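# Reinsert a camera's focus slide into its focus block

## Task

Pick up the camera's slide from the table, where it lies after being wound off its pinion and out of the focus block. Insert it into the block from underneath with the lens facing down, and raise it until the mark on the slide lines up with the mark on the block. Turning the knobs drives the pinion.

## Robot and tools

Robot: two arms, left_arm and right_arm, each ending in a two-finger parallel gripper with a wrist camera. Calibrated base positions in the scene frame: left_arm (-0.031, +0.393, +0.013) m, right_arm (+0.059, -0.454, +0.013) m, both nearly unrotated. A two-camera stand sits behind the arms.

Scene frame: origin at table-top height, halfway between the nominal bases. +z up, +x out over the table, left_arm toward +y. Arm names do not match left or right in the images. All reported poses, velocities and move targets use this frame, and offsets run along its axes. Turns happen about the Hand target's position.

Gripper frame: the fingers point along its +z and open and close along its y. end_effector_position is the spot between the pads when they are shut. Fingertips reach about 19 mm past it when closed and 6 mm when fully open. A block juts about 10 cm off the last joint's axis toward the gripper's +x and turns with it.

execute_actions(actions, cameras): actions is a list of actions, run in order. Each action is a table of at most 15 rows, one row per 1/30 s step. A short table repeats its final row until 15 steps have passed. Each row has 18 numbers in [-1, 1], always covering both arms. Left arm first: dx, dy, dz, rx, ry, rz, then left_gripper position, force_limit, speed. The right arm's nine follow in the same order. The six pose numbers are offsets from that arm's Hand target as it stood when the action began, not from the previous row. Scale: 1.0 means 0.6 m, or 180 degrees for rx, ry, rz, which together form one rotation vector. Sending the same offset again moves the arm on by that much again. Six zeros ask the arm to go back to its current Hand target. The three gripper numbers are absolute commands, and 0 is a real value. To leave a gripper unchanged, send its last numbers again. Images come back only when actions is empty or cameras names them: a list of names, ["all"], or [] for none.

Gripper numbers: position +1 means fully open (85 mm). The pads touch at about -0.8, and -1 closes until blocked. force_limit sets how hard the motor may squeeze: roughly 30 N per pad at -1 up to 100 N at +1 on a slow close. A fast close from well open can reach 120 to 245 N. speed sets how fast the gap changes: about 20 mm/s at -1, 85 at 0 and 150 at +1. Both start at +1. A new force_limit or speed only takes effect with a position change of at least 0.01. To grip, send -1, hold it, and look for object_status 2.

move(target, speed, blend, stop_force, zero, blocking, cameras): moves each gripper in a straight line. target is one 18-number row, or a list of up to 15 rows. Every row holds offsets from the Hand targets at the start, not from the row before, using the same layout and scale. speed is the top path speed in m/s, from 0.002 to 3.6 (default 0.25). Turning is capped at twice that figure in rad/s. speed can be one number or one per target. blend, in m, rounds corners in a list; 0 means stop at each target. stop_force, from 3 to 120 N, ends an arm's path when its wrist sensor feels that much push against the motion. zero (default true) re-zeroes the sensor first. blocking=false returns after about 0.5 s while the move runs on, but cannot be combined with stop_force. Paths do not avoid obstacles. Go around an arm's own base, not close past it. The result adds a "move:" line giving the ending (done, off_target, moving, held, fault) and any limits (paced, held).

wait(seconds, 0 to 10) lets time pass while holding the commands. stop() brakes a running move. zoom_image(camera, region) enlarges [x0, y0, x1, y1] pixels of a camera's latest image, at most 504 by 504. Cameras: cam_head_left, cam_head_right, cam_high, cam_low, cam_left_wrist, cam_right_wrist, each 672x504. zero_wrist_force(arm) tares that arm's wrist sensor. finished_scene(scene) ends the current scene; pass its number. It cannot be undone.

Results: end_effector_position in m, end_effector_quat_wxyz, velocities in m/s and rad/s, and Hand target, the last commanded pose after clipping. Later offsets count from Hand target, and the gripper may rest a little short of it. Joint positions and torques are listed. Wrist force and torque are given along the gripper's own axes, with a peak line. Tool commands, position_measured in counts (3 open, 78 about 60 mm, 130 about 40 mm, 180 about 20 mm, 230 pads touching), and object_status: 0 moving, 1 blocked while opening, 2 blocked while closing (holding), 3 reached the commanded opening. "within noise" means an arm is still.

Limits: each step's commanded orientation is clipped to within 32 degrees of the measured one. Commands lag about 0.09 to 0.22 s. A fast motion can overshoot. A clearance check may hold back commands that bring the arms close.

Avoid: outside force near 150 N on an arm, or joint contact torque at the limits (142 N m for the big joints, 26.6 N m for the wrists). Either one freezes that arm for 10 s. Pushing even slightly past a firm contact can do this. Do not let the arms collide or let a gripper clamp the other arm's fingers. Do not squeeze a part hard while it still rests on something. Do not swing heavy loads fast, drop parts, release them while they move, or let anything fall or be left off the table. Hot motors (a MOTOR HOT line, a stop at 85 °C) come from holding loads, a stretched-out arm, or pushing toward an unreachable pose. Loose objects may be nudged now and then.

Each tool is called as a command line: name --argument value for each argument, lists and objects as JSON in quotes; but a table of rows of numbers goes row by row, as --pt "numbers of a row", without its own name.

## Session

execute_actions --actions '[]'

Scene clock: 0.00 s.
left_arm: end_effector_position=(+0.3196, +0.0990, +0.1065) position_measured=3 object_status=3 end_effector_quat_wxyz=(-0.274, +0.160, +0.917, -0.241) | right_arm: end_effector_position=(+0.3289, -0.5261, +0.1983) position_measured=3 object_status=3 end_effector_quat_wxyz=(-0.308, -0.048, +0.950, -0.019)
Joint positions: left_arm=[-0.689 -1.264 1.963 -1.933 -2.251 -0.17] | right_arm=[3.324 -1.457 -2.03 -1.851 1.616 0.075]
Joint velocities: within noise
Joint torques (N m): no reading
Wrist force (N): no reading
Wrist torque (N m): no reading
Wrist force, peak (N): no reading
Hand target: left_arm +0.3196, +0.0990, +0.1065; -0.274, +0.160, +0.917, -0.241 | right_arm +0.3289, -0.5261, +0.1983; -0.308, -0.048, +0.950, -0.019
Tool commands: left_gripper/position=+1.0 left_gripper/force_limit=+1.0 left_gripper/speed=+1.0 right_gripper/position=+1.0 right_gripper/force_limit=+1.0 right_gripper/speed=+1.0

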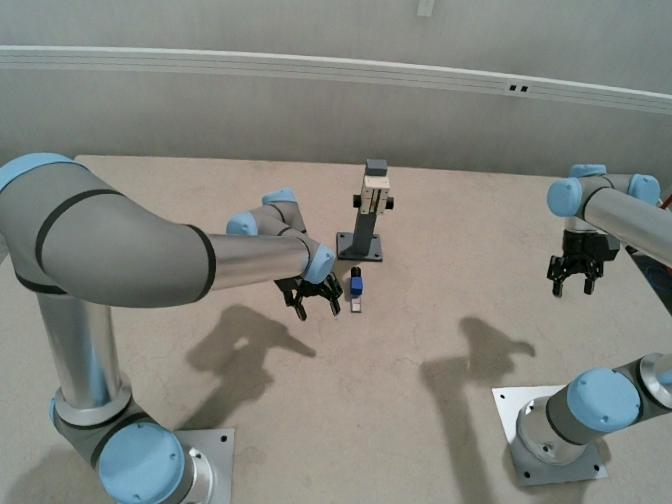

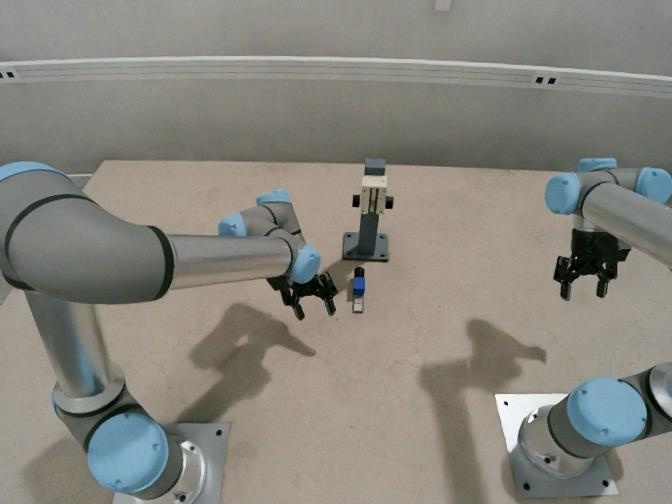

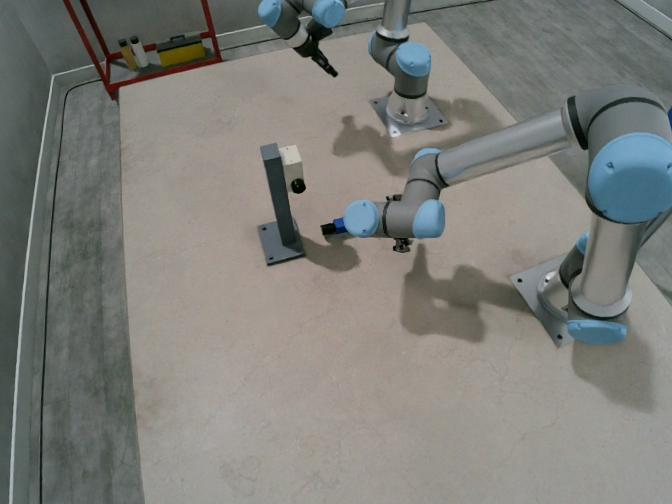

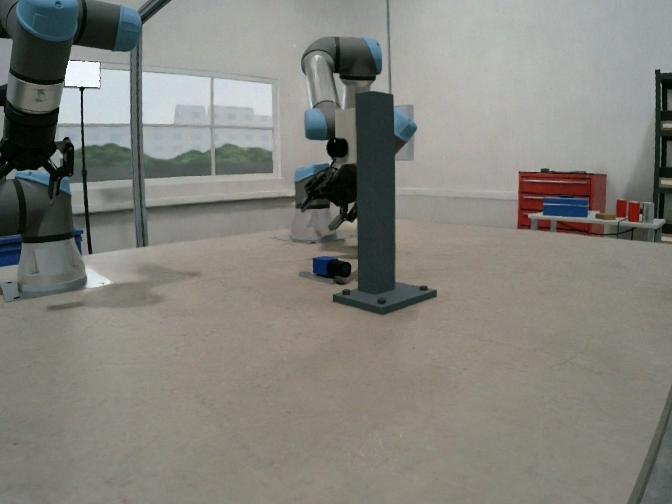

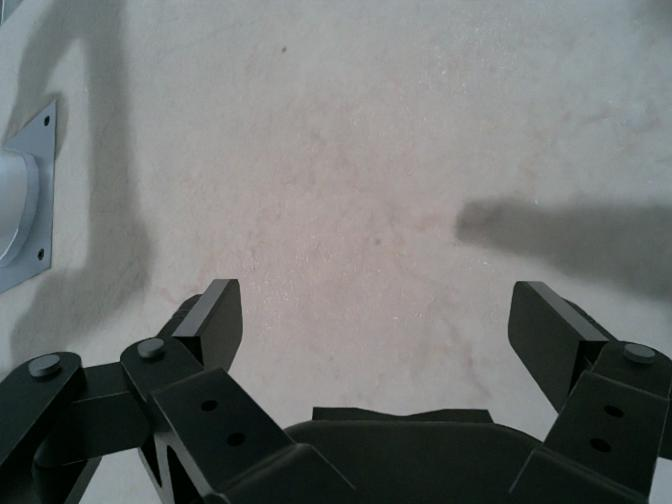

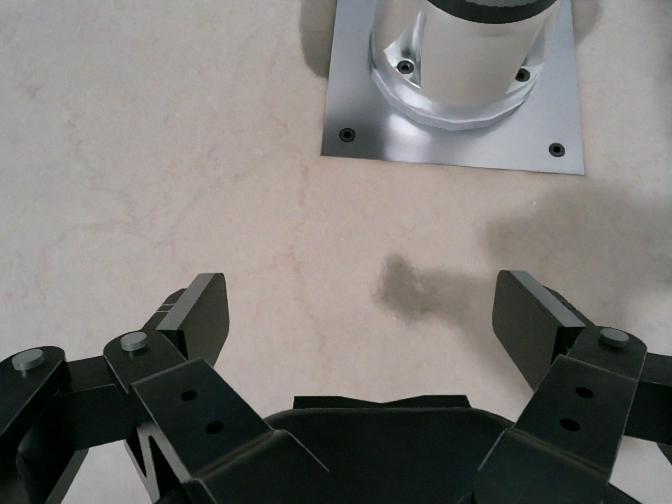

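zoom_image --camera "cam_head_left" --region '[320, 140, 430, 330]'

zoom_image --camera "cam_head_right" --region '[320, 140, 430, 330]'

zoom_image --camera "cam_low" --region '[260, 80, 460, 330]'

zoom_image --camera "cam_high" --region '[240, 130, 440, 280]'

Scaled by 2.653 from the camera's 672x504 image, which has a finer 960x720 frame.

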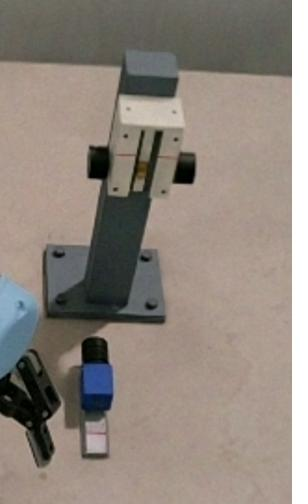

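Scaled by 2.653 from the camera's 672x504 image, which has a finer 960x720 frame.

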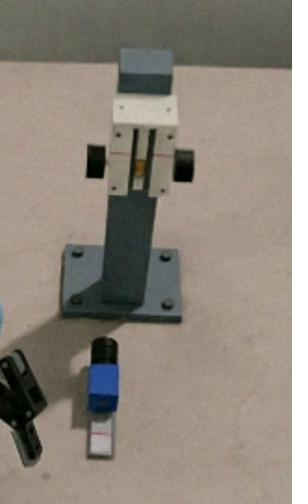

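Scaled by 2.016 from the camera's 672x504 image, which has a finer 960x720 frame.

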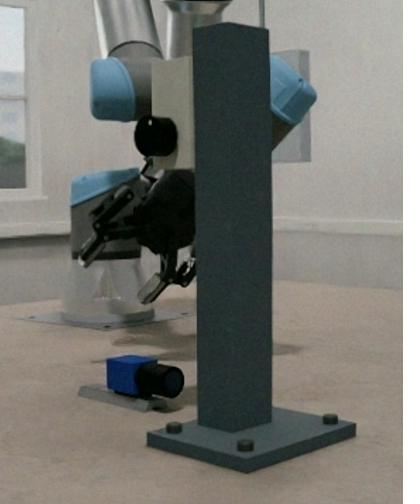

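Scaled by 2.520 from the camera's 672x504 image, which has a finer 960x720 frame.

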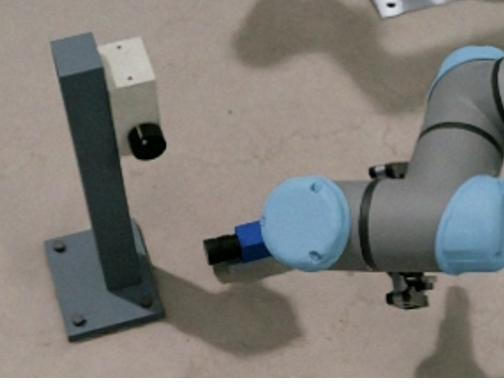

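move --target '[0.1,-0.12,0.33,0.158,-0.18,0.105,1,1,1,0,0,0,0,0,0,1,1,1]' --speed 0.5 --cameras '["all"]'

Scene clock: 6.00 s.
left_arm: end_effector_position=(+0.3796, +0.0270, +0.3044) position_measured=3 object_status=3 end_effector_quat_wxyz=(+0.000, +0.000, +1.000, +0.001) | right_arm: end_effector_position=(+0.3289, -0.5261, +0.1983) position_measured=3 object_status=3 end_effector_quat_wxyz=(-0.308, -0.048, +0.950, -0.019)
Joint positions: left_arm=[-1.027 -1.468 1.562 -1.664 -1.569 -0.974] | right_arm=[3.324 -1.457 -2.03 -1.851 1.616 0.075]
Joint torques (N m): left_arm=[5.98 -33.86 -37.32 -1.12 1.99 -2.03] | right_arm=[-0.27 15.86 23.08 0.81 0.08 -0.11]
Wrist force (N): left_arm=[-1.4 0.8 -0.5] | right_arm=[-0.3 0.0 -0.1]
Wrist torque (N m): left_arm=[-0.03 0.15 -0.03] | right_arm=[-0.01 0.04 0.00]
Wrist force, peak (N): left_arm=[-1.0 -0.4 -2.4] | right_arm=[0.0 -0.2 -0.7]
Hand target: left_arm +0.3796, +0.0270, +0.3045; +0.001, +0.000, +1.000, +0.001 | right_arm +0.3289, -0.5261, +0.1983; -0.308, -0.048, +0.950, -0.019
Off the commanded pose: left_arm 0.000 m, 0 deg | right_arm 0.000 m, 0 deg.
move: done

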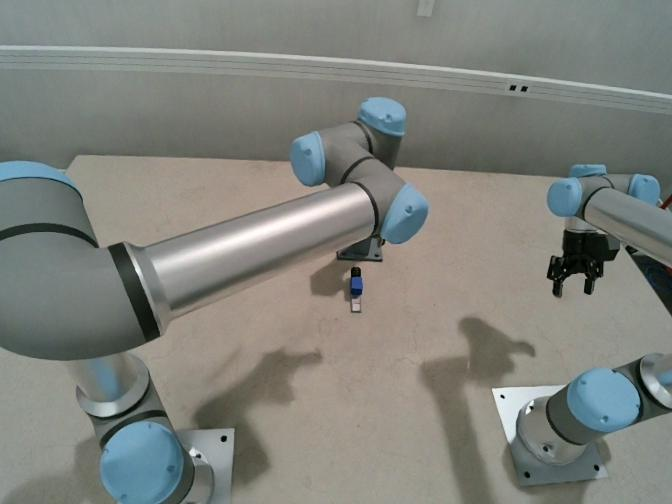

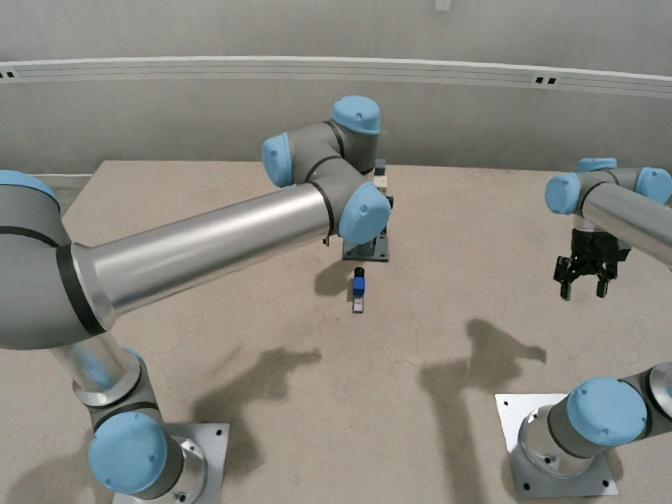

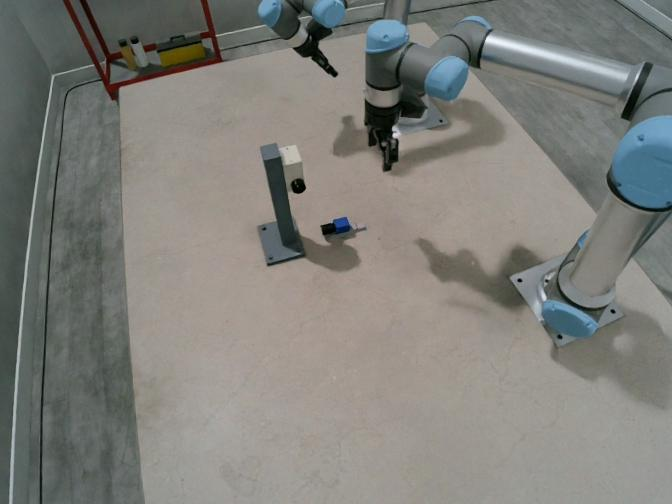

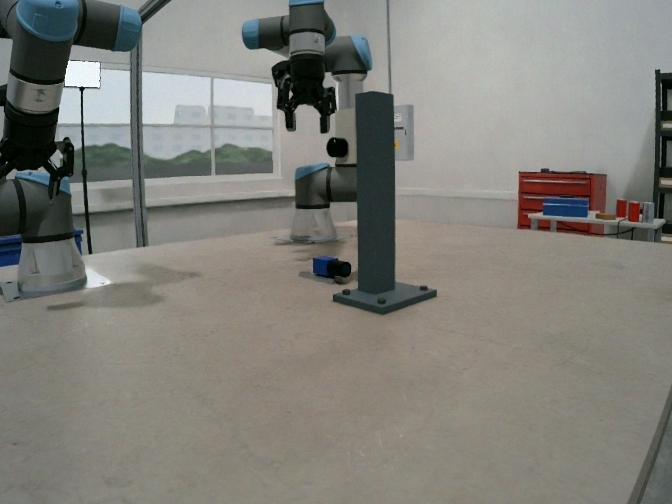

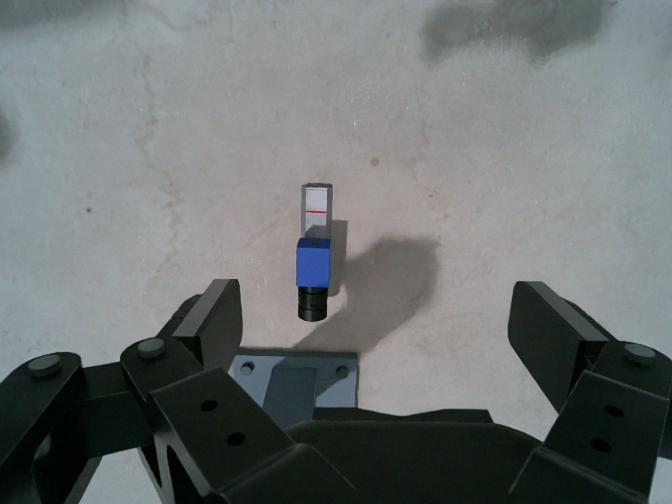

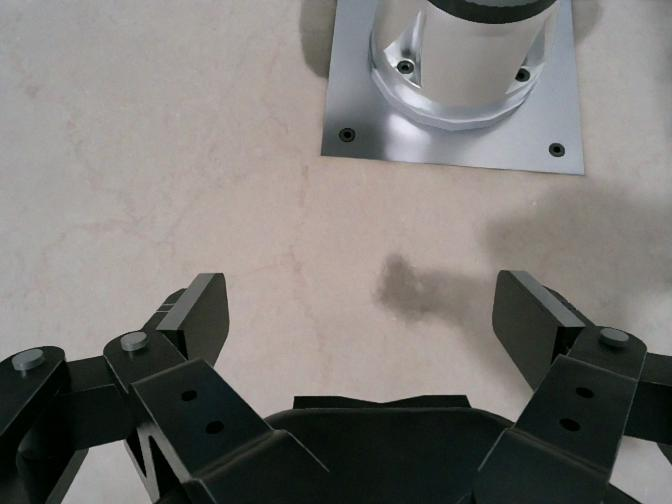

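move --target '[0,-0.058,-0.2,0,0,0,1,1,1,0,0,0,0,0,0,1,1,1]' --cameras '["cam_left_wrist","cam_high","cam_head_right"]'

zoom_image --camera "cam_left_wrist" --region '[180, 100, 580, 500]'

Scene clock: 8.90 s.
left_arm: end_effector_position=(+0.3795, -0.0078, +0.1846) position_measured=3 object_status=3 end_effector_quat_wxyz=(+0.000, +0.000, +1.000, +0.001) | right_arm: end_effector_position=(+0.3289, -0.5261, +0.1983) position_measured=3 object_status=3 end_effector_quat_wxyz=(-0.308, -0.048, +0.950, -0.019)
Joint positions: left_arm=[-1.062 -1.345 1.732 -1.957 -1.569 -1.009] | right_arm=[3.324 -1.457 -2.03 -1.851 1.616 0.075]
Joint torques (N m): left_arm=[14.84 -28.9 -25.78 -5.03 1.32 2.02] | right_arm=[-0.28 15.58 23.54 0.86 -0.12 -0.07]
Wrist force (N): left_arm=[-1.1 0.9 -0.2] | right_arm=[-0.2 0.0 -0.2]
Wrist torque (N m): left_arm=[0.00 0.09 0.05] | right_arm=[0.01 0.03 -0.01]
Wrist force, peak (N): left_arm=[-1.5 1.7 -3.2] | right_arm=[-0.5 0.3 -0.1]
Hand target: left_arm +0.3796, -0.0078, +0.1845; +0.001, +0.000, +1.000, +0.001 | right_arm +0.3289, -0.5261, +0.1983; -0.308, -0.048, +0.950, -0.019
Off the commanded pose: left_arm 0.000 m, 0 deg | right_arm 0.000 m, 0 deg.
move: done
Images, in order (width x height): cam_head_right 672x504, cam_high 672x504, cam_left_wrist 672x504.

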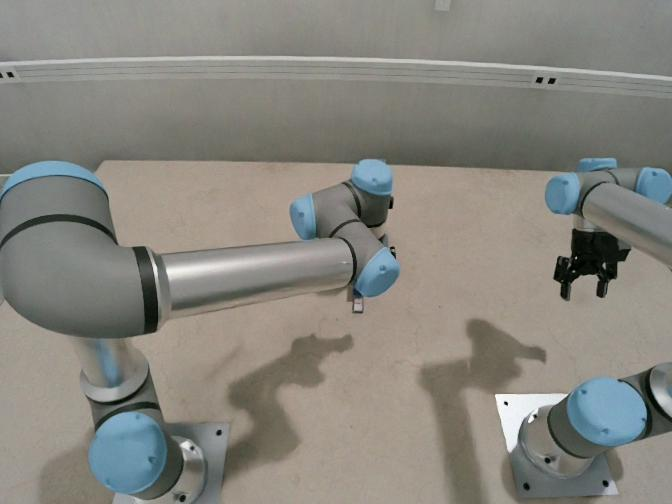

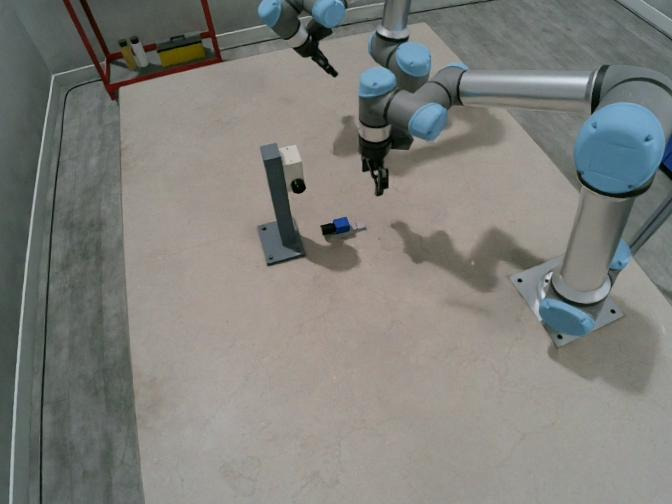

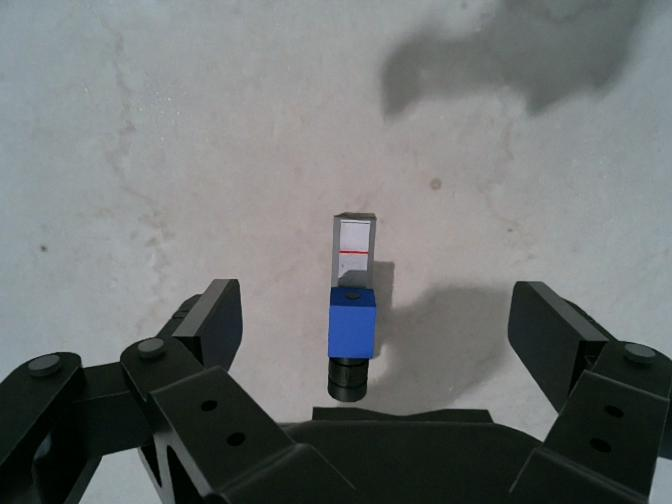

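Scaled by 1.260 from the camera's 672x504 image, which has a finer 960x720 frame.

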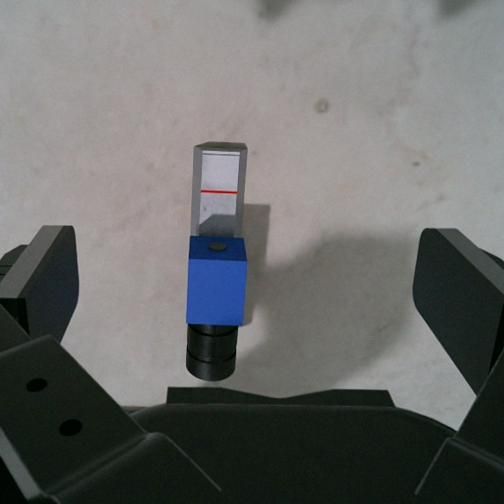

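move --target '[0.15,0,-0.14,0,0,0,1,1,1,0,0,0,0,0,0,1,1,1]' --cameras '["cam_left_wrist","cam_high","cam_low"]'

zoom_image --camera "cam_low" --region '[260, 80, 460, 330]'

zoom_image --camera "cam_high" --region '[240, 130, 440, 280]'

Scene clock: 12.60 s.
left_arm: end_effector_position=(+0.4696, -0.0078, +0.1006) position_measured=3 object_status=3 end_effector_quat_wxyz=(+0.001, +0.000, +1.000, +0.001) | right_arm: end_effector_position=(+0.3289, -0.5261, +0.1983) position_measured=3 object_status=3 end_effector_quat_wxyz=(-0.308, -0.048, +0.950, -0.019)
Joint positions: left_arm=[-0.939 -1.11 1.64 -2.101 -1.569 -0.886] | right_arm=[3.324 -1.457 -2.03 -1.851 1.616 0.075]
Joint torques (N m): left_arm=[-5.5 -35.15 -13.4 -1.61 -1.47 -0.45] | right_arm=[-0.11 16.46 23.54 0.74 -0.02 0.08]
Wrist force (N): left_arm=[-1.4 0.5 -0.6] | right_arm=[0.0 0.1 -0.5]
Wrist torque (N m): left_arm=[-0.08 0.13 0.11] | right_arm=[0.02 0.00 0.00]
Wrist force, peak (N): left_arm=[-3.7 0.8 2.1] | right_arm=[-0.2 0.0 -0.6]
Hand target: left_arm +0.4696, -0.0078, +0.1005; +0.001, +0.000, +1.000, +0.001 | right_arm +0.3289, -0.5261, +0.1983; -0.308, -0.048, +0.950, -0.019
Off the commanded pose: left_arm 0.000 m, 0 deg | right_arm 0.000 m, 0 deg.
move: done
Images, in order (width x height): cam_high 672x504, cam_low 672x504, cam_left_wrist 672x504.

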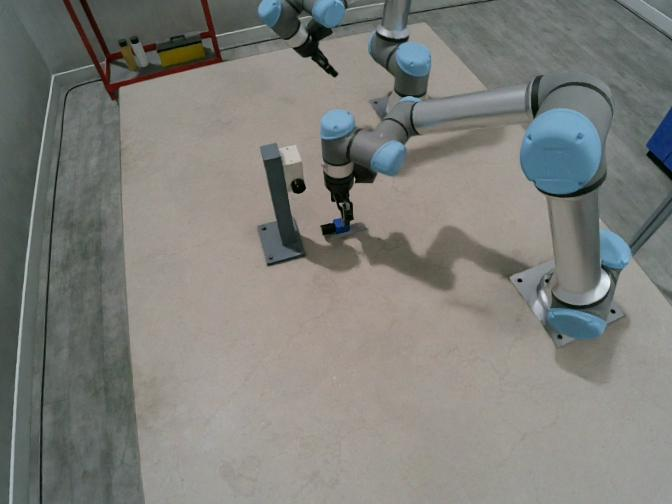

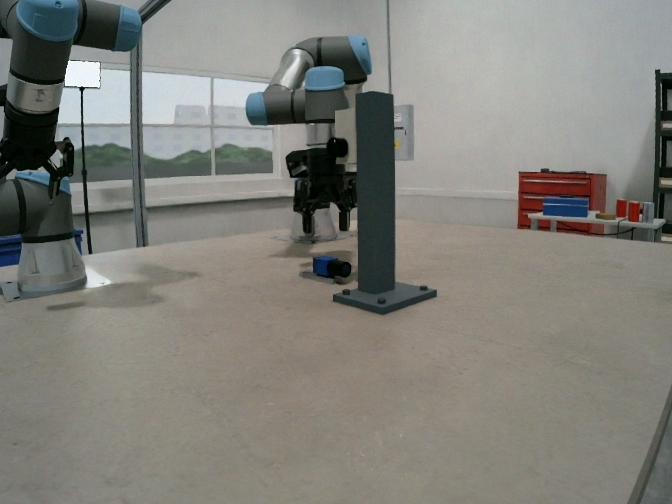

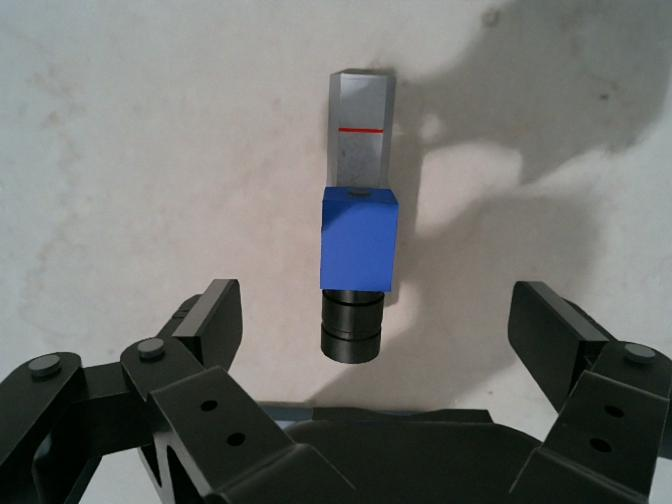

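Scaled by 2.016 from the camera's 672x504 image, which has a finer 960x720 frame.

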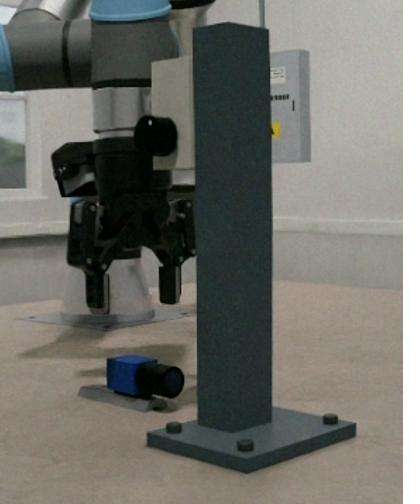

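Scaled by 2.520 from the camera's 672x504 image, which has a finer 960x720 frame.

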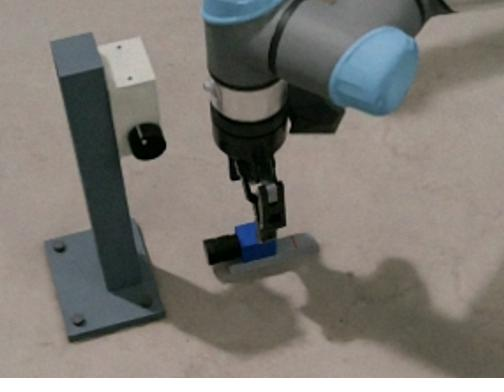

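move --pt "0 -0.002 -0.1177 0 0 0 1 0 -1 0 0 0 0 0 0 1 1 1" --pt "0 -0.002 -0.1177 0 0 0 -1 0 -1 0 0 0 0 0 0 1 1 1" --cameras '["cam_left_wrist","cam_low"]'

zoom_image --camera "cam_low" --region '[260, 80, 460, 330]'

Scene clock: 17.87 s.
left_arm: end_effector_position=(+0.4696, -0.0090, +0.0299) position_measured=153 object_status=0 end_effector_quat_wxyz=(+0.001, +0.000, +1.000, +0.001) | right_arm: end_effector_position=(+0.3289, -0.5261, +0.1983) position_measured=3 object_status=3 end_effector_quat_wxyz=(-0.308, -0.048, +0.950, -0.019)
Joint positions: left_arm=[-0.94 -1.013 1.7 -2.258 -1.569 -0.887] | right_arm=[3.324 -1.457 -2.03 -1.851 1.616 0.075]
Joint torques (N m): left_arm=[13.35 -38.27 -29.05 -4.09 1.22 1.95] | right_arm=[0.46 15.64 23.09 1.11 0.08 0.11]
Wrist force (N): left_arm=[0.0 2.1 -14.3] | right_arm=[0.1 0.1 -0.2]
Wrist torque (N m): left_arm=[0.15 0.08 0.14] | right_arm=[0.02 -0.01 0.00]
Wrist force, peak (N): left_arm=[0.0 2.1 -14.3] | right_arm=[-0.2 0.0 -0.5]
Hand target: left_arm +0.4696, -0.0090, +0.0299; +0.001, +0.000, +1.000, +0.001 | right_arm +0.3289, -0.5261, +0.1983; -0.308, -0.048, +0.950, -0.019
Off the commanded pose: left_arm 0.000 m, 0 deg | right_arm 0.000 m, 0 deg.
move: done
Images, in order (width x height): cam_low 672x504, cam_left_wrist 672x504.

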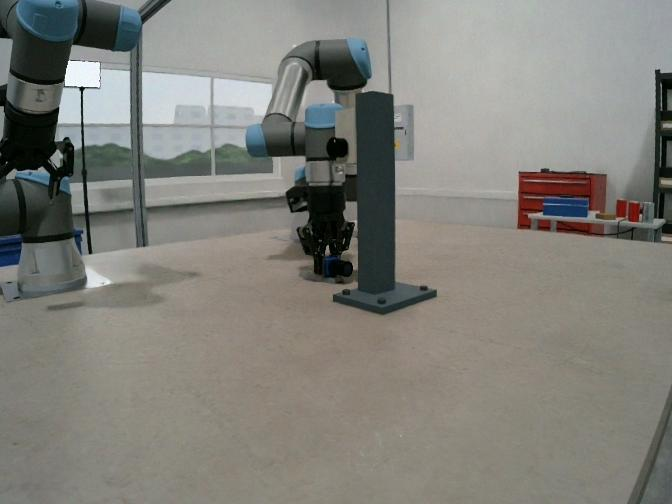

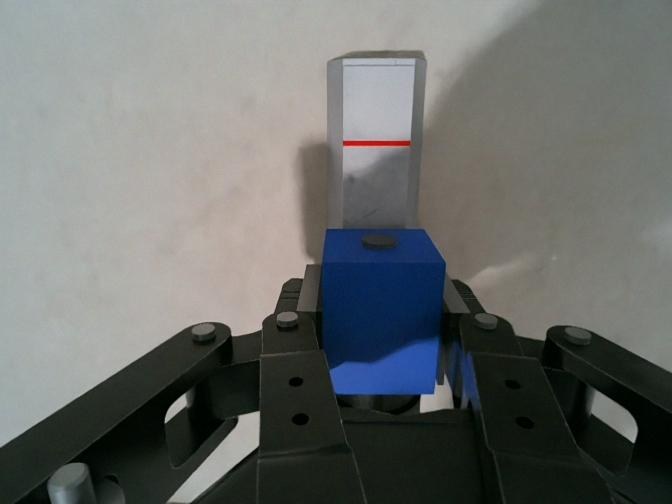

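Scaled by 2.016 from the camera's 672x504 image, which has a finer 960x720 frame.

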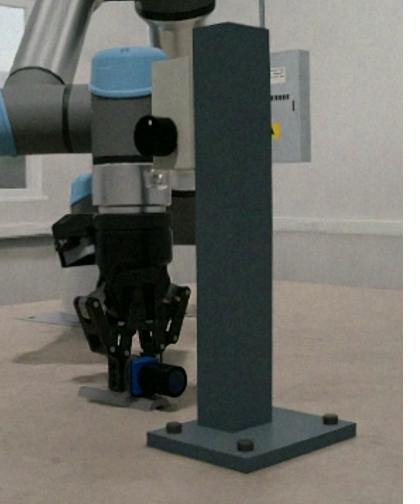

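move --pt "0 0 0.06 0 0 0 -1 0 -1 0 0 0 0 0 0 1 1 1" --pt "-0.2 0 0.33 0 0 0 -1 0 -1 0 0 0 0 0 0 1 1 1" --pt "-0.25 0 0.4 -0.354 0 0.354 -1 0 -1 0 0 0 0 0 0 1 1 1" --pt "-0.25 0 0.4 -0.70711 0 0.70711 -1 0 -1 0 0 0 0 0 0 1 1 1" --speed 0.5 --blend '[0.02,0.02,0.02,0]' --cameras '["all"]'

Scene clock: 24.37 s.
left_arm: end_effector_position=(+0.3196, -0.0091, +0.2699) position_measured=153 object_status=2 end_effector_quat_wxyz=(+0.001, +0.707, +0.000, +0.707) | right_arm: end_effector_position=(+0.3289, -0.5261, +0.1983) position_measured=3 object_status=3 end_effector_quat_wxyz=(-0.308, -0.048, +0.950, -0.019)
Joint positions: left_arm=[-1.724 -0.987 2.146 -4.308 0.099 -3.136] | right_arm=[3.324 -1.457 -2.03 -1.851 1.616 0.075]
Joint torques (N m): left_arm=[-10.45 -33.49 1.56 3.45 1.77 -2.3] | right_arm=[0.18 15.99 24.3 0.85 -0.02 0.06]
Wrist force (N): left_arm=[-3.5 -0.7 -1.4] | right_arm=[0.3 0.1 -0.1]
Wrist torque (N m): left_arm=[0.06 0.10 -0.25] | right_arm=[0.01 -0.04 0.00]
Wrist force, peak (N): left_arm=[0.1 2.2 -14.5] | right_arm=[-0.1 -0.5 -0.3]
Hand target: left_arm +0.3196, -0.0090, +0.2699; +0.001, +0.707, +0.000, +0.707 | right_arm +0.3289, -0.5261, +0.1983; -0.308, -0.048, +0.950, -0.019
Off the commanded pose: left_arm 0.000 m, 0 deg | right_arm 0.000 m, 0 deg.
move: done; blend cut to 0.018 m at target 1

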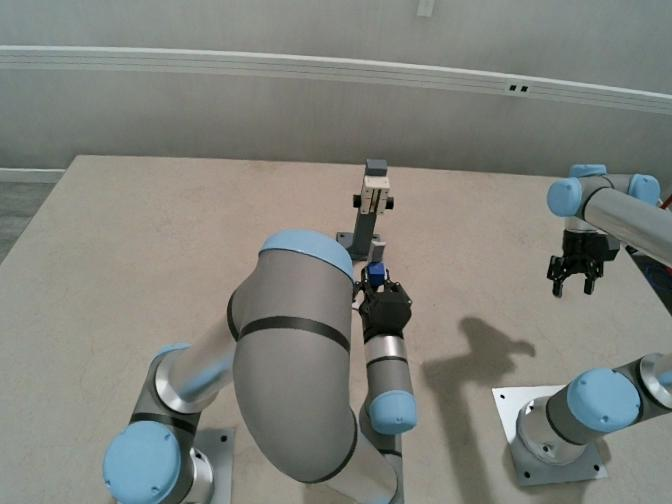

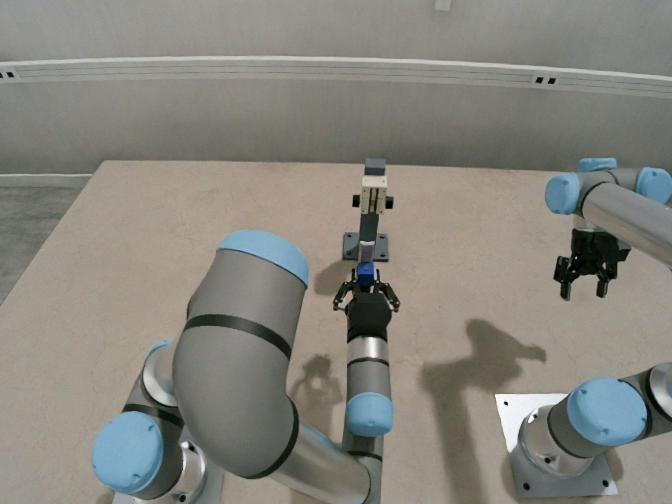

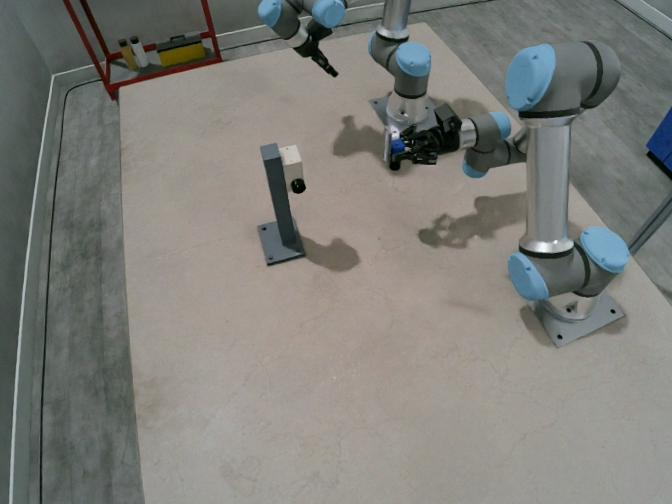

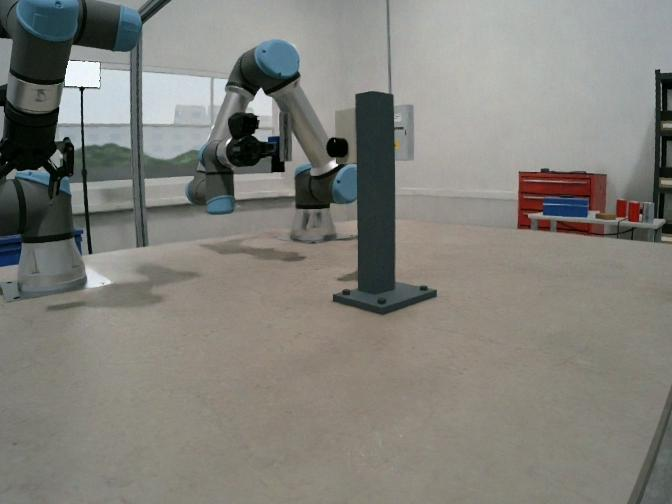

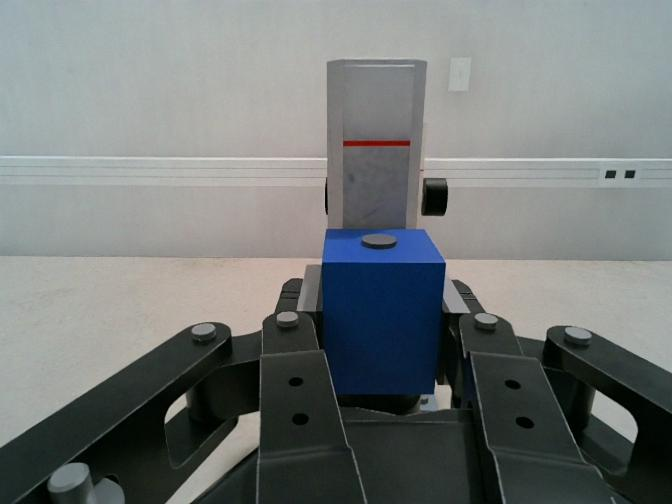

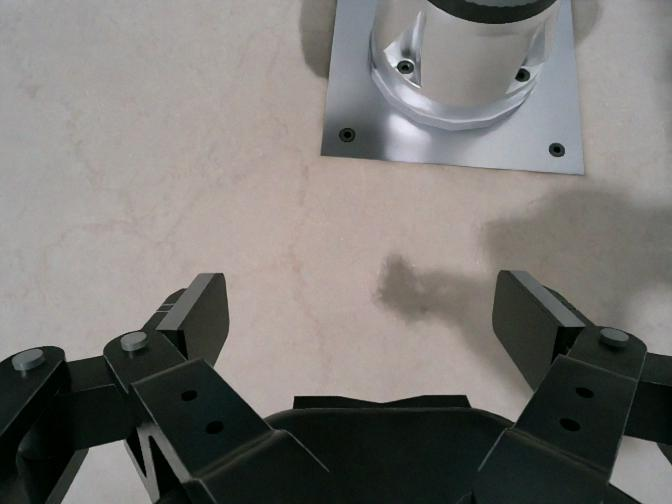

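move --pt "0.07 0 0.08 0 0 0.222 -1 0 -1 0 0 0 0 0 0 1 1 1" --pt "0.07 0 0.08 0 -0.222 0 -1 0 -1 0 0 0 0 0 0 1 1 1" --pt "0.1 0 0.08 0 0 -0.2 -1 0 -1 0 0 0 0 0 0 1 1 1" --speed 0.5 --cameras '["cam_low","cam_head_left"]'

Scene clock: 38.20 s.
left_arm: end_effector_position=(+0.3796, -0.0090, +0.3178) position_measured=153 object_status=2 end_effector_quat_wxyz=(+0.219, +0.672, -0.219, +0.672) | right_arm: end_effector_position=(+0.3289, -0.5261, +0.1983) position_measured=3 object_status=3 end_effector_quat_wxyz=(-0.308, -0.048, +0.950, -0.019)
Joint positions: left_arm=[-1.37 -1.701 2.175 -0.474 0.883 -6.282] | right_arm=[3.324 -1.457 -2.03 -1.851 1.616 0.075]
Joint torques (N m): left_arm=[-0.67 -20.58 -27.98 1.09 1.95 2.12] | right_arm=[0.62 15.56 24.1 0.64 -0.11 -0.02]
Wrist force (N): left_arm=[-3.4 -0.7 -1.2] | right_arm=[0.0 -0.1 -0.1]
Wrist torque (N m): left_arm=[0.11 0.05 -0.39] | right_arm=[-0.01 0.00 0.00]
Wrist force, peak (N): left_arm=[-4.5 -1.7 -1.9] | right_arm=[-0.3 0.1 -0.7]
Hand target: left_arm +0.3796, -0.0090, +0.3179; +0.219, +0.673, -0.219, +0.672 | right_arm +0.3289, -0.5261, +0.1983; -0.308, -0.048, +0.950, -0.019
Off the commanded pose: left_arm 0.000 m, 0 deg | right_arm 0.000 m, 0 deg.
joint sent to its limit (left arm) — joint 6 (wrist 3), lower limit. The joint targets still meet the commanded pose.
move: done
Images, in order (width x height): cam_head_left 672x504, cam_low 672x504.

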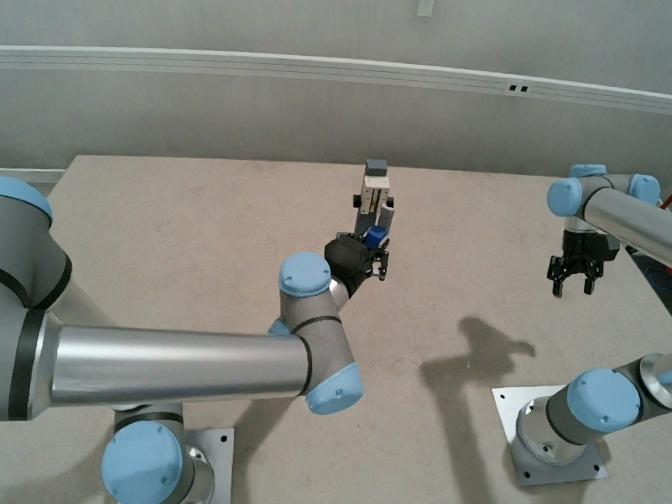

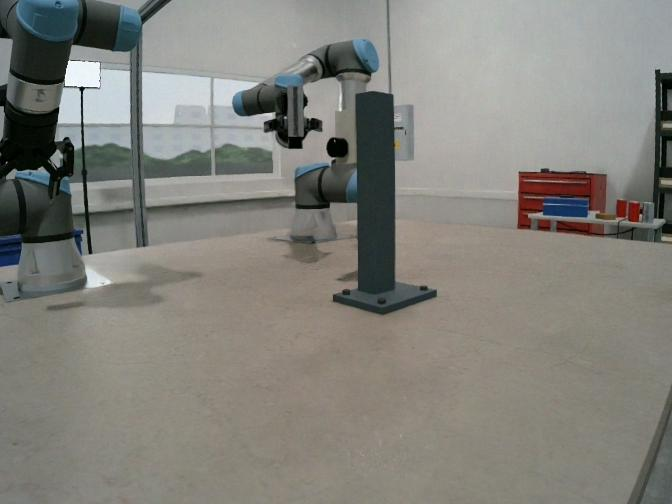

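move --target '[0.035,0,-0.05,0,0,0.2,-1,0,-1,0,0,0,0,0,0,1,1,1]' --speed 0.5

move --pt "0 0 0 0.6667 0 0 -1 0 -1 0 0 0 0 0 0 1 1 1" --pt "0 0 0 -0.6667 0 0 -1 0 -1 0 0 0 0 0 0 1 1 1" --pt "0 0 0 0 0 0 -1 0 -1 0 0 0 0 0 0 1 1 1" --speed 0.8

move --target '[0,0,-0.2667,0,0,0,-1,0,-1,0,0,0,0,0,0,1,1,1]' --speed 0.3 --cameras '["all"]'

zoom_image --camera "cam_left_wrist" --region '[240, 0, 500, 250]'

Scene clock: 41.10 s.
left_arm: end_effector_position=(+0.4006, -0.0090, +0.2879) position_measured=153 object_status=2 end_effector_quat_wxyz=(+0.001, +0.707, +0.000, +0.707) | right_arm: end_effector_position=(+0.3289, -0.5261, +0.1983) position_measured=3 object_status=3 end_effector_quat_wxyz=(-0.308, -0.048, +0.950, -0.019)
Joint positions: left_arm=[-1.524 -1.376 1.924 -0.55 0.102 -6.282] | right_arm=[3.324 -1.457 -2.03 -1.851 1.616 0.075]
Joint torques (N m): left_arm=[8.17 -23.93 -21.89 -3 -1.46 -2.02] | right_arm=[0.51 16.52 23.53 0.64 -0.19 -0.2]
Wrist force (N): left_arm=[-3.4 -0.2 -1.6] | right_arm=[0.1 0.0 0.0]
Wrist torque (N m): left_arm=[0.19 0.07 -0.24] | right_arm=[0.00 -0.01 -0.01]
Wrist force, peak (N): left_arm=[-4.5 0.2 -1.2] | right_arm=[-0.2 0.3 -0.6]
Hand target: left_arm +0.4006, -0.0090, +0.2879; +0.001, +0.707, +0.000, +0.707 | right_arm +0.3289, -0.5261, +0.1983; -0.308, -0.048, +0.950, -0.019
Off the commanded pose: left_arm 0.000 m, 0 deg | right_arm 0.000 m, 0 deg.
joint sent to its limit (left arm) — joint 6 (wrist 3), lower limit. The joint targets still meet the commanded pose.
move: done

Scene clock: 48.50 s.
left_arm: end_effector_position=(+0.4006, -0.0090, +0.2879) position_measured=153 object_status=2 end_effector_quat_wxyz=(+0.001, +0.708, +0.000, +0.706) | right_arm: end_effector_position=(+0.3289, -0.5261, +0.1983) position_measured=3 object_status=3 end_effector_quat_wxyz=(-0.308, -0.048, +0.950, -0.019)
Joint positions: left_arm=[-1.524 -1.37 1.915 -0.517 0.102 -0.029] | right_arm=[3.324 -1.457 -2.03 -1.851 1.616 0.075]
Joint torques (N m): left_arm=[14.42 -23.84 -35.91 -0.2 0.53 1.32] | right_arm=[0.07 16.56 23.89 0.83 -0.15 -0.15]
Wrist force (N): left_arm=[-3.6 -0.4 -1.7] | right_arm=[-0.2 0.1 0.1]
Wrist torque (N m): left_arm=[0.18 0.09 -0.23] | right_arm=[0.02 0.04 0.00]
Wrist force, peak (N): left_arm=[2.0 2.8 3.2] | right_arm=[-0.1 0.5 -0.5]
Hand target: left_arm +0.4006, -0.0090, +0.2879; +0.001, +0.707, +0.000, +0.707 | right_arm +0.3289, -0.5261, +0.1983; -0.308, -0.048, +0.950, -0.019
Off the commanded pose: left_arm 0.000 m, 0 deg | right_arm 0.000 m, 0 deg.
move: done

Scene clock: 49.87 s.
left_arm: end_effector_position=(+0.4006, -0.0089, +0.1278) position_measured=153 object_status=2 end_effector_quat_wxyz=(+0.001, +0.708, +0.000, +0.706) | right_arm: end_effector_position=(+0.3289, -0.5261, +0.1983) position_measured=3 object_status=3 end_effector_quat_wxyz=(-0.308, -0.048, +0.950, -0.019)
Joint positions: left_arm=[-1.524 -1.088 2.058 -0.951 0.102 -0.02] | right_arm=[3.324 -1.457 -2.03 -1.851 1.616 0.075]
Joint torques (N m): left_arm=[14.12 -36.21 -28.75 2.06 1.15 -1.17] | right_arm=[-0.05 15.85 23.92 0.69 -0.08 -0.11]
Wrist force (N): left_arm=[-3.6 -0.3 -1.7] | right_arm=[-0.1 -0.1 -0.1]
Wrist torque (N m): left_arm=[0.16 0.09 -0.26] | right_arm=[-0.01 0.01 0.00]
Wrist force, peak (N): left_arm=[-8.8 -0.6 -1.6] | right_arm=[-0.3 0.4 -0.2]
Hand target: left_arm +0.4006, -0.0090, +0.1278; +0.001, +0.707, +0.000, +0.707 | right_arm +0.3289, -0.5261, +0.1983; -0.308, -0.048, +0.950, -0.019
Off the commanded pose: left_arm 0.000 m, 0 deg | right_arm 0.000 m, 0 deg.
move: done

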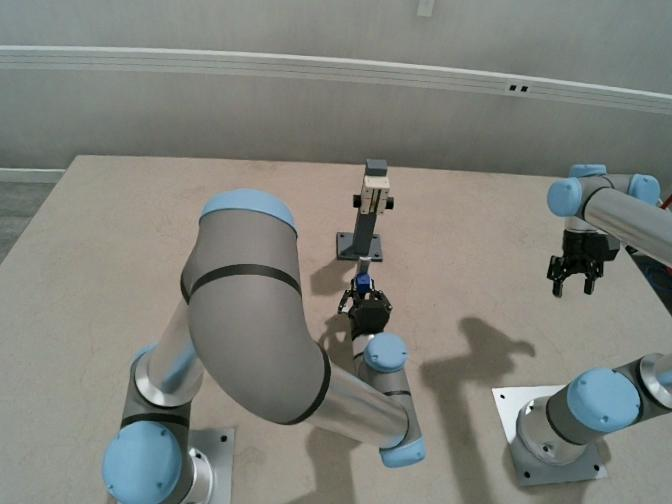

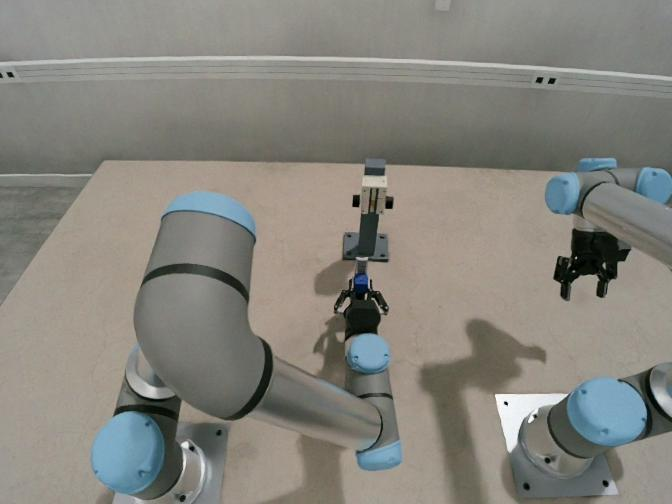

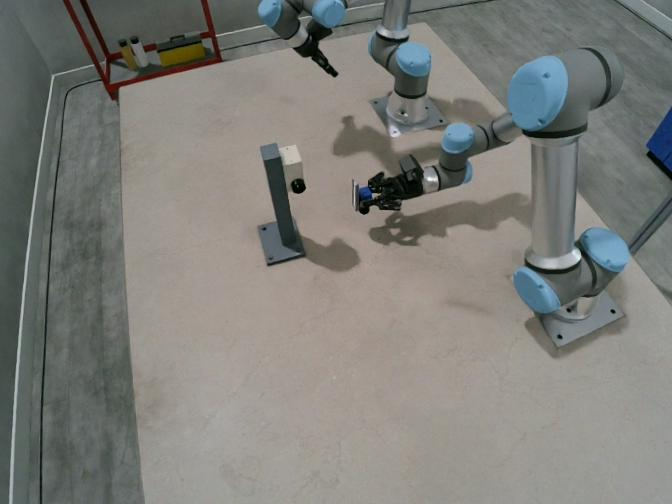

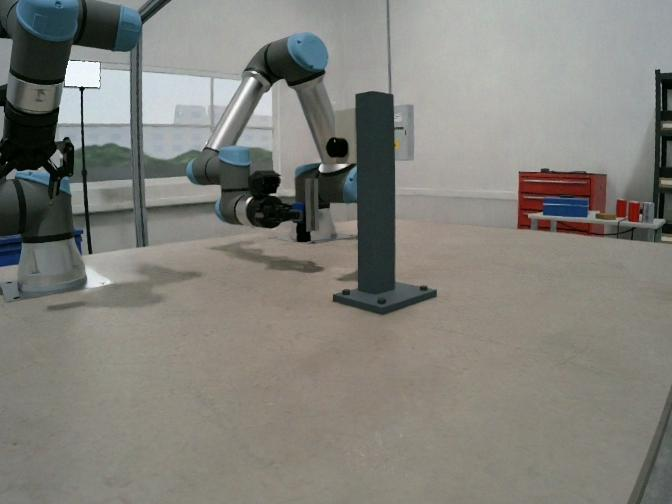

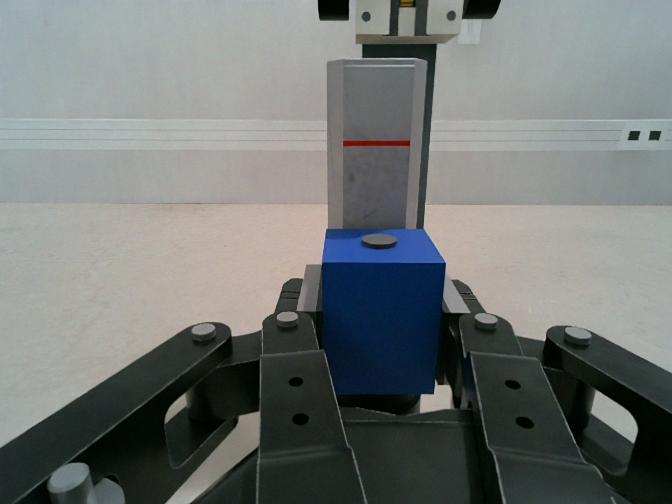

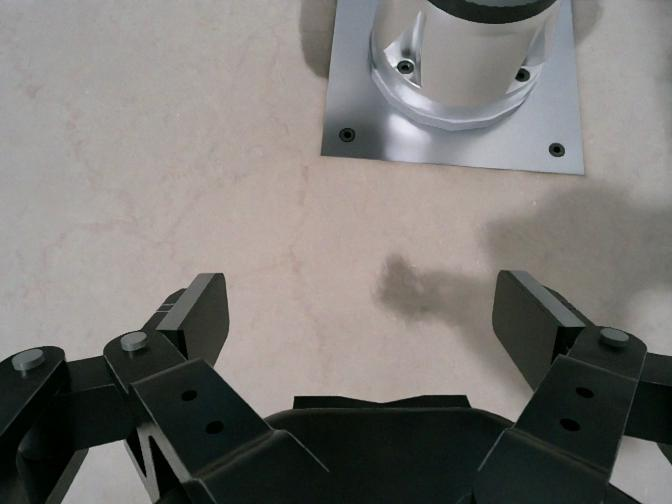

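Scaled by 1.938 from the camera's 672x504 image, which has a finer 960x720 frame.

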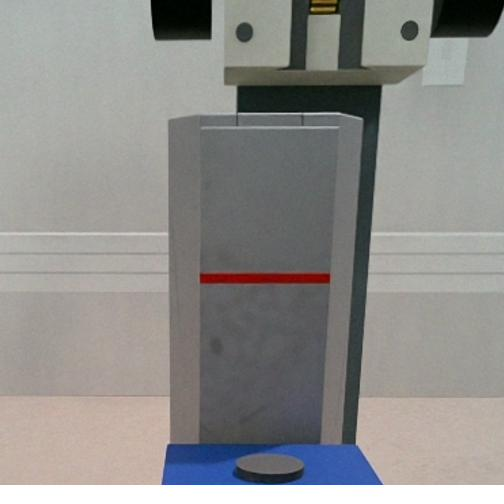

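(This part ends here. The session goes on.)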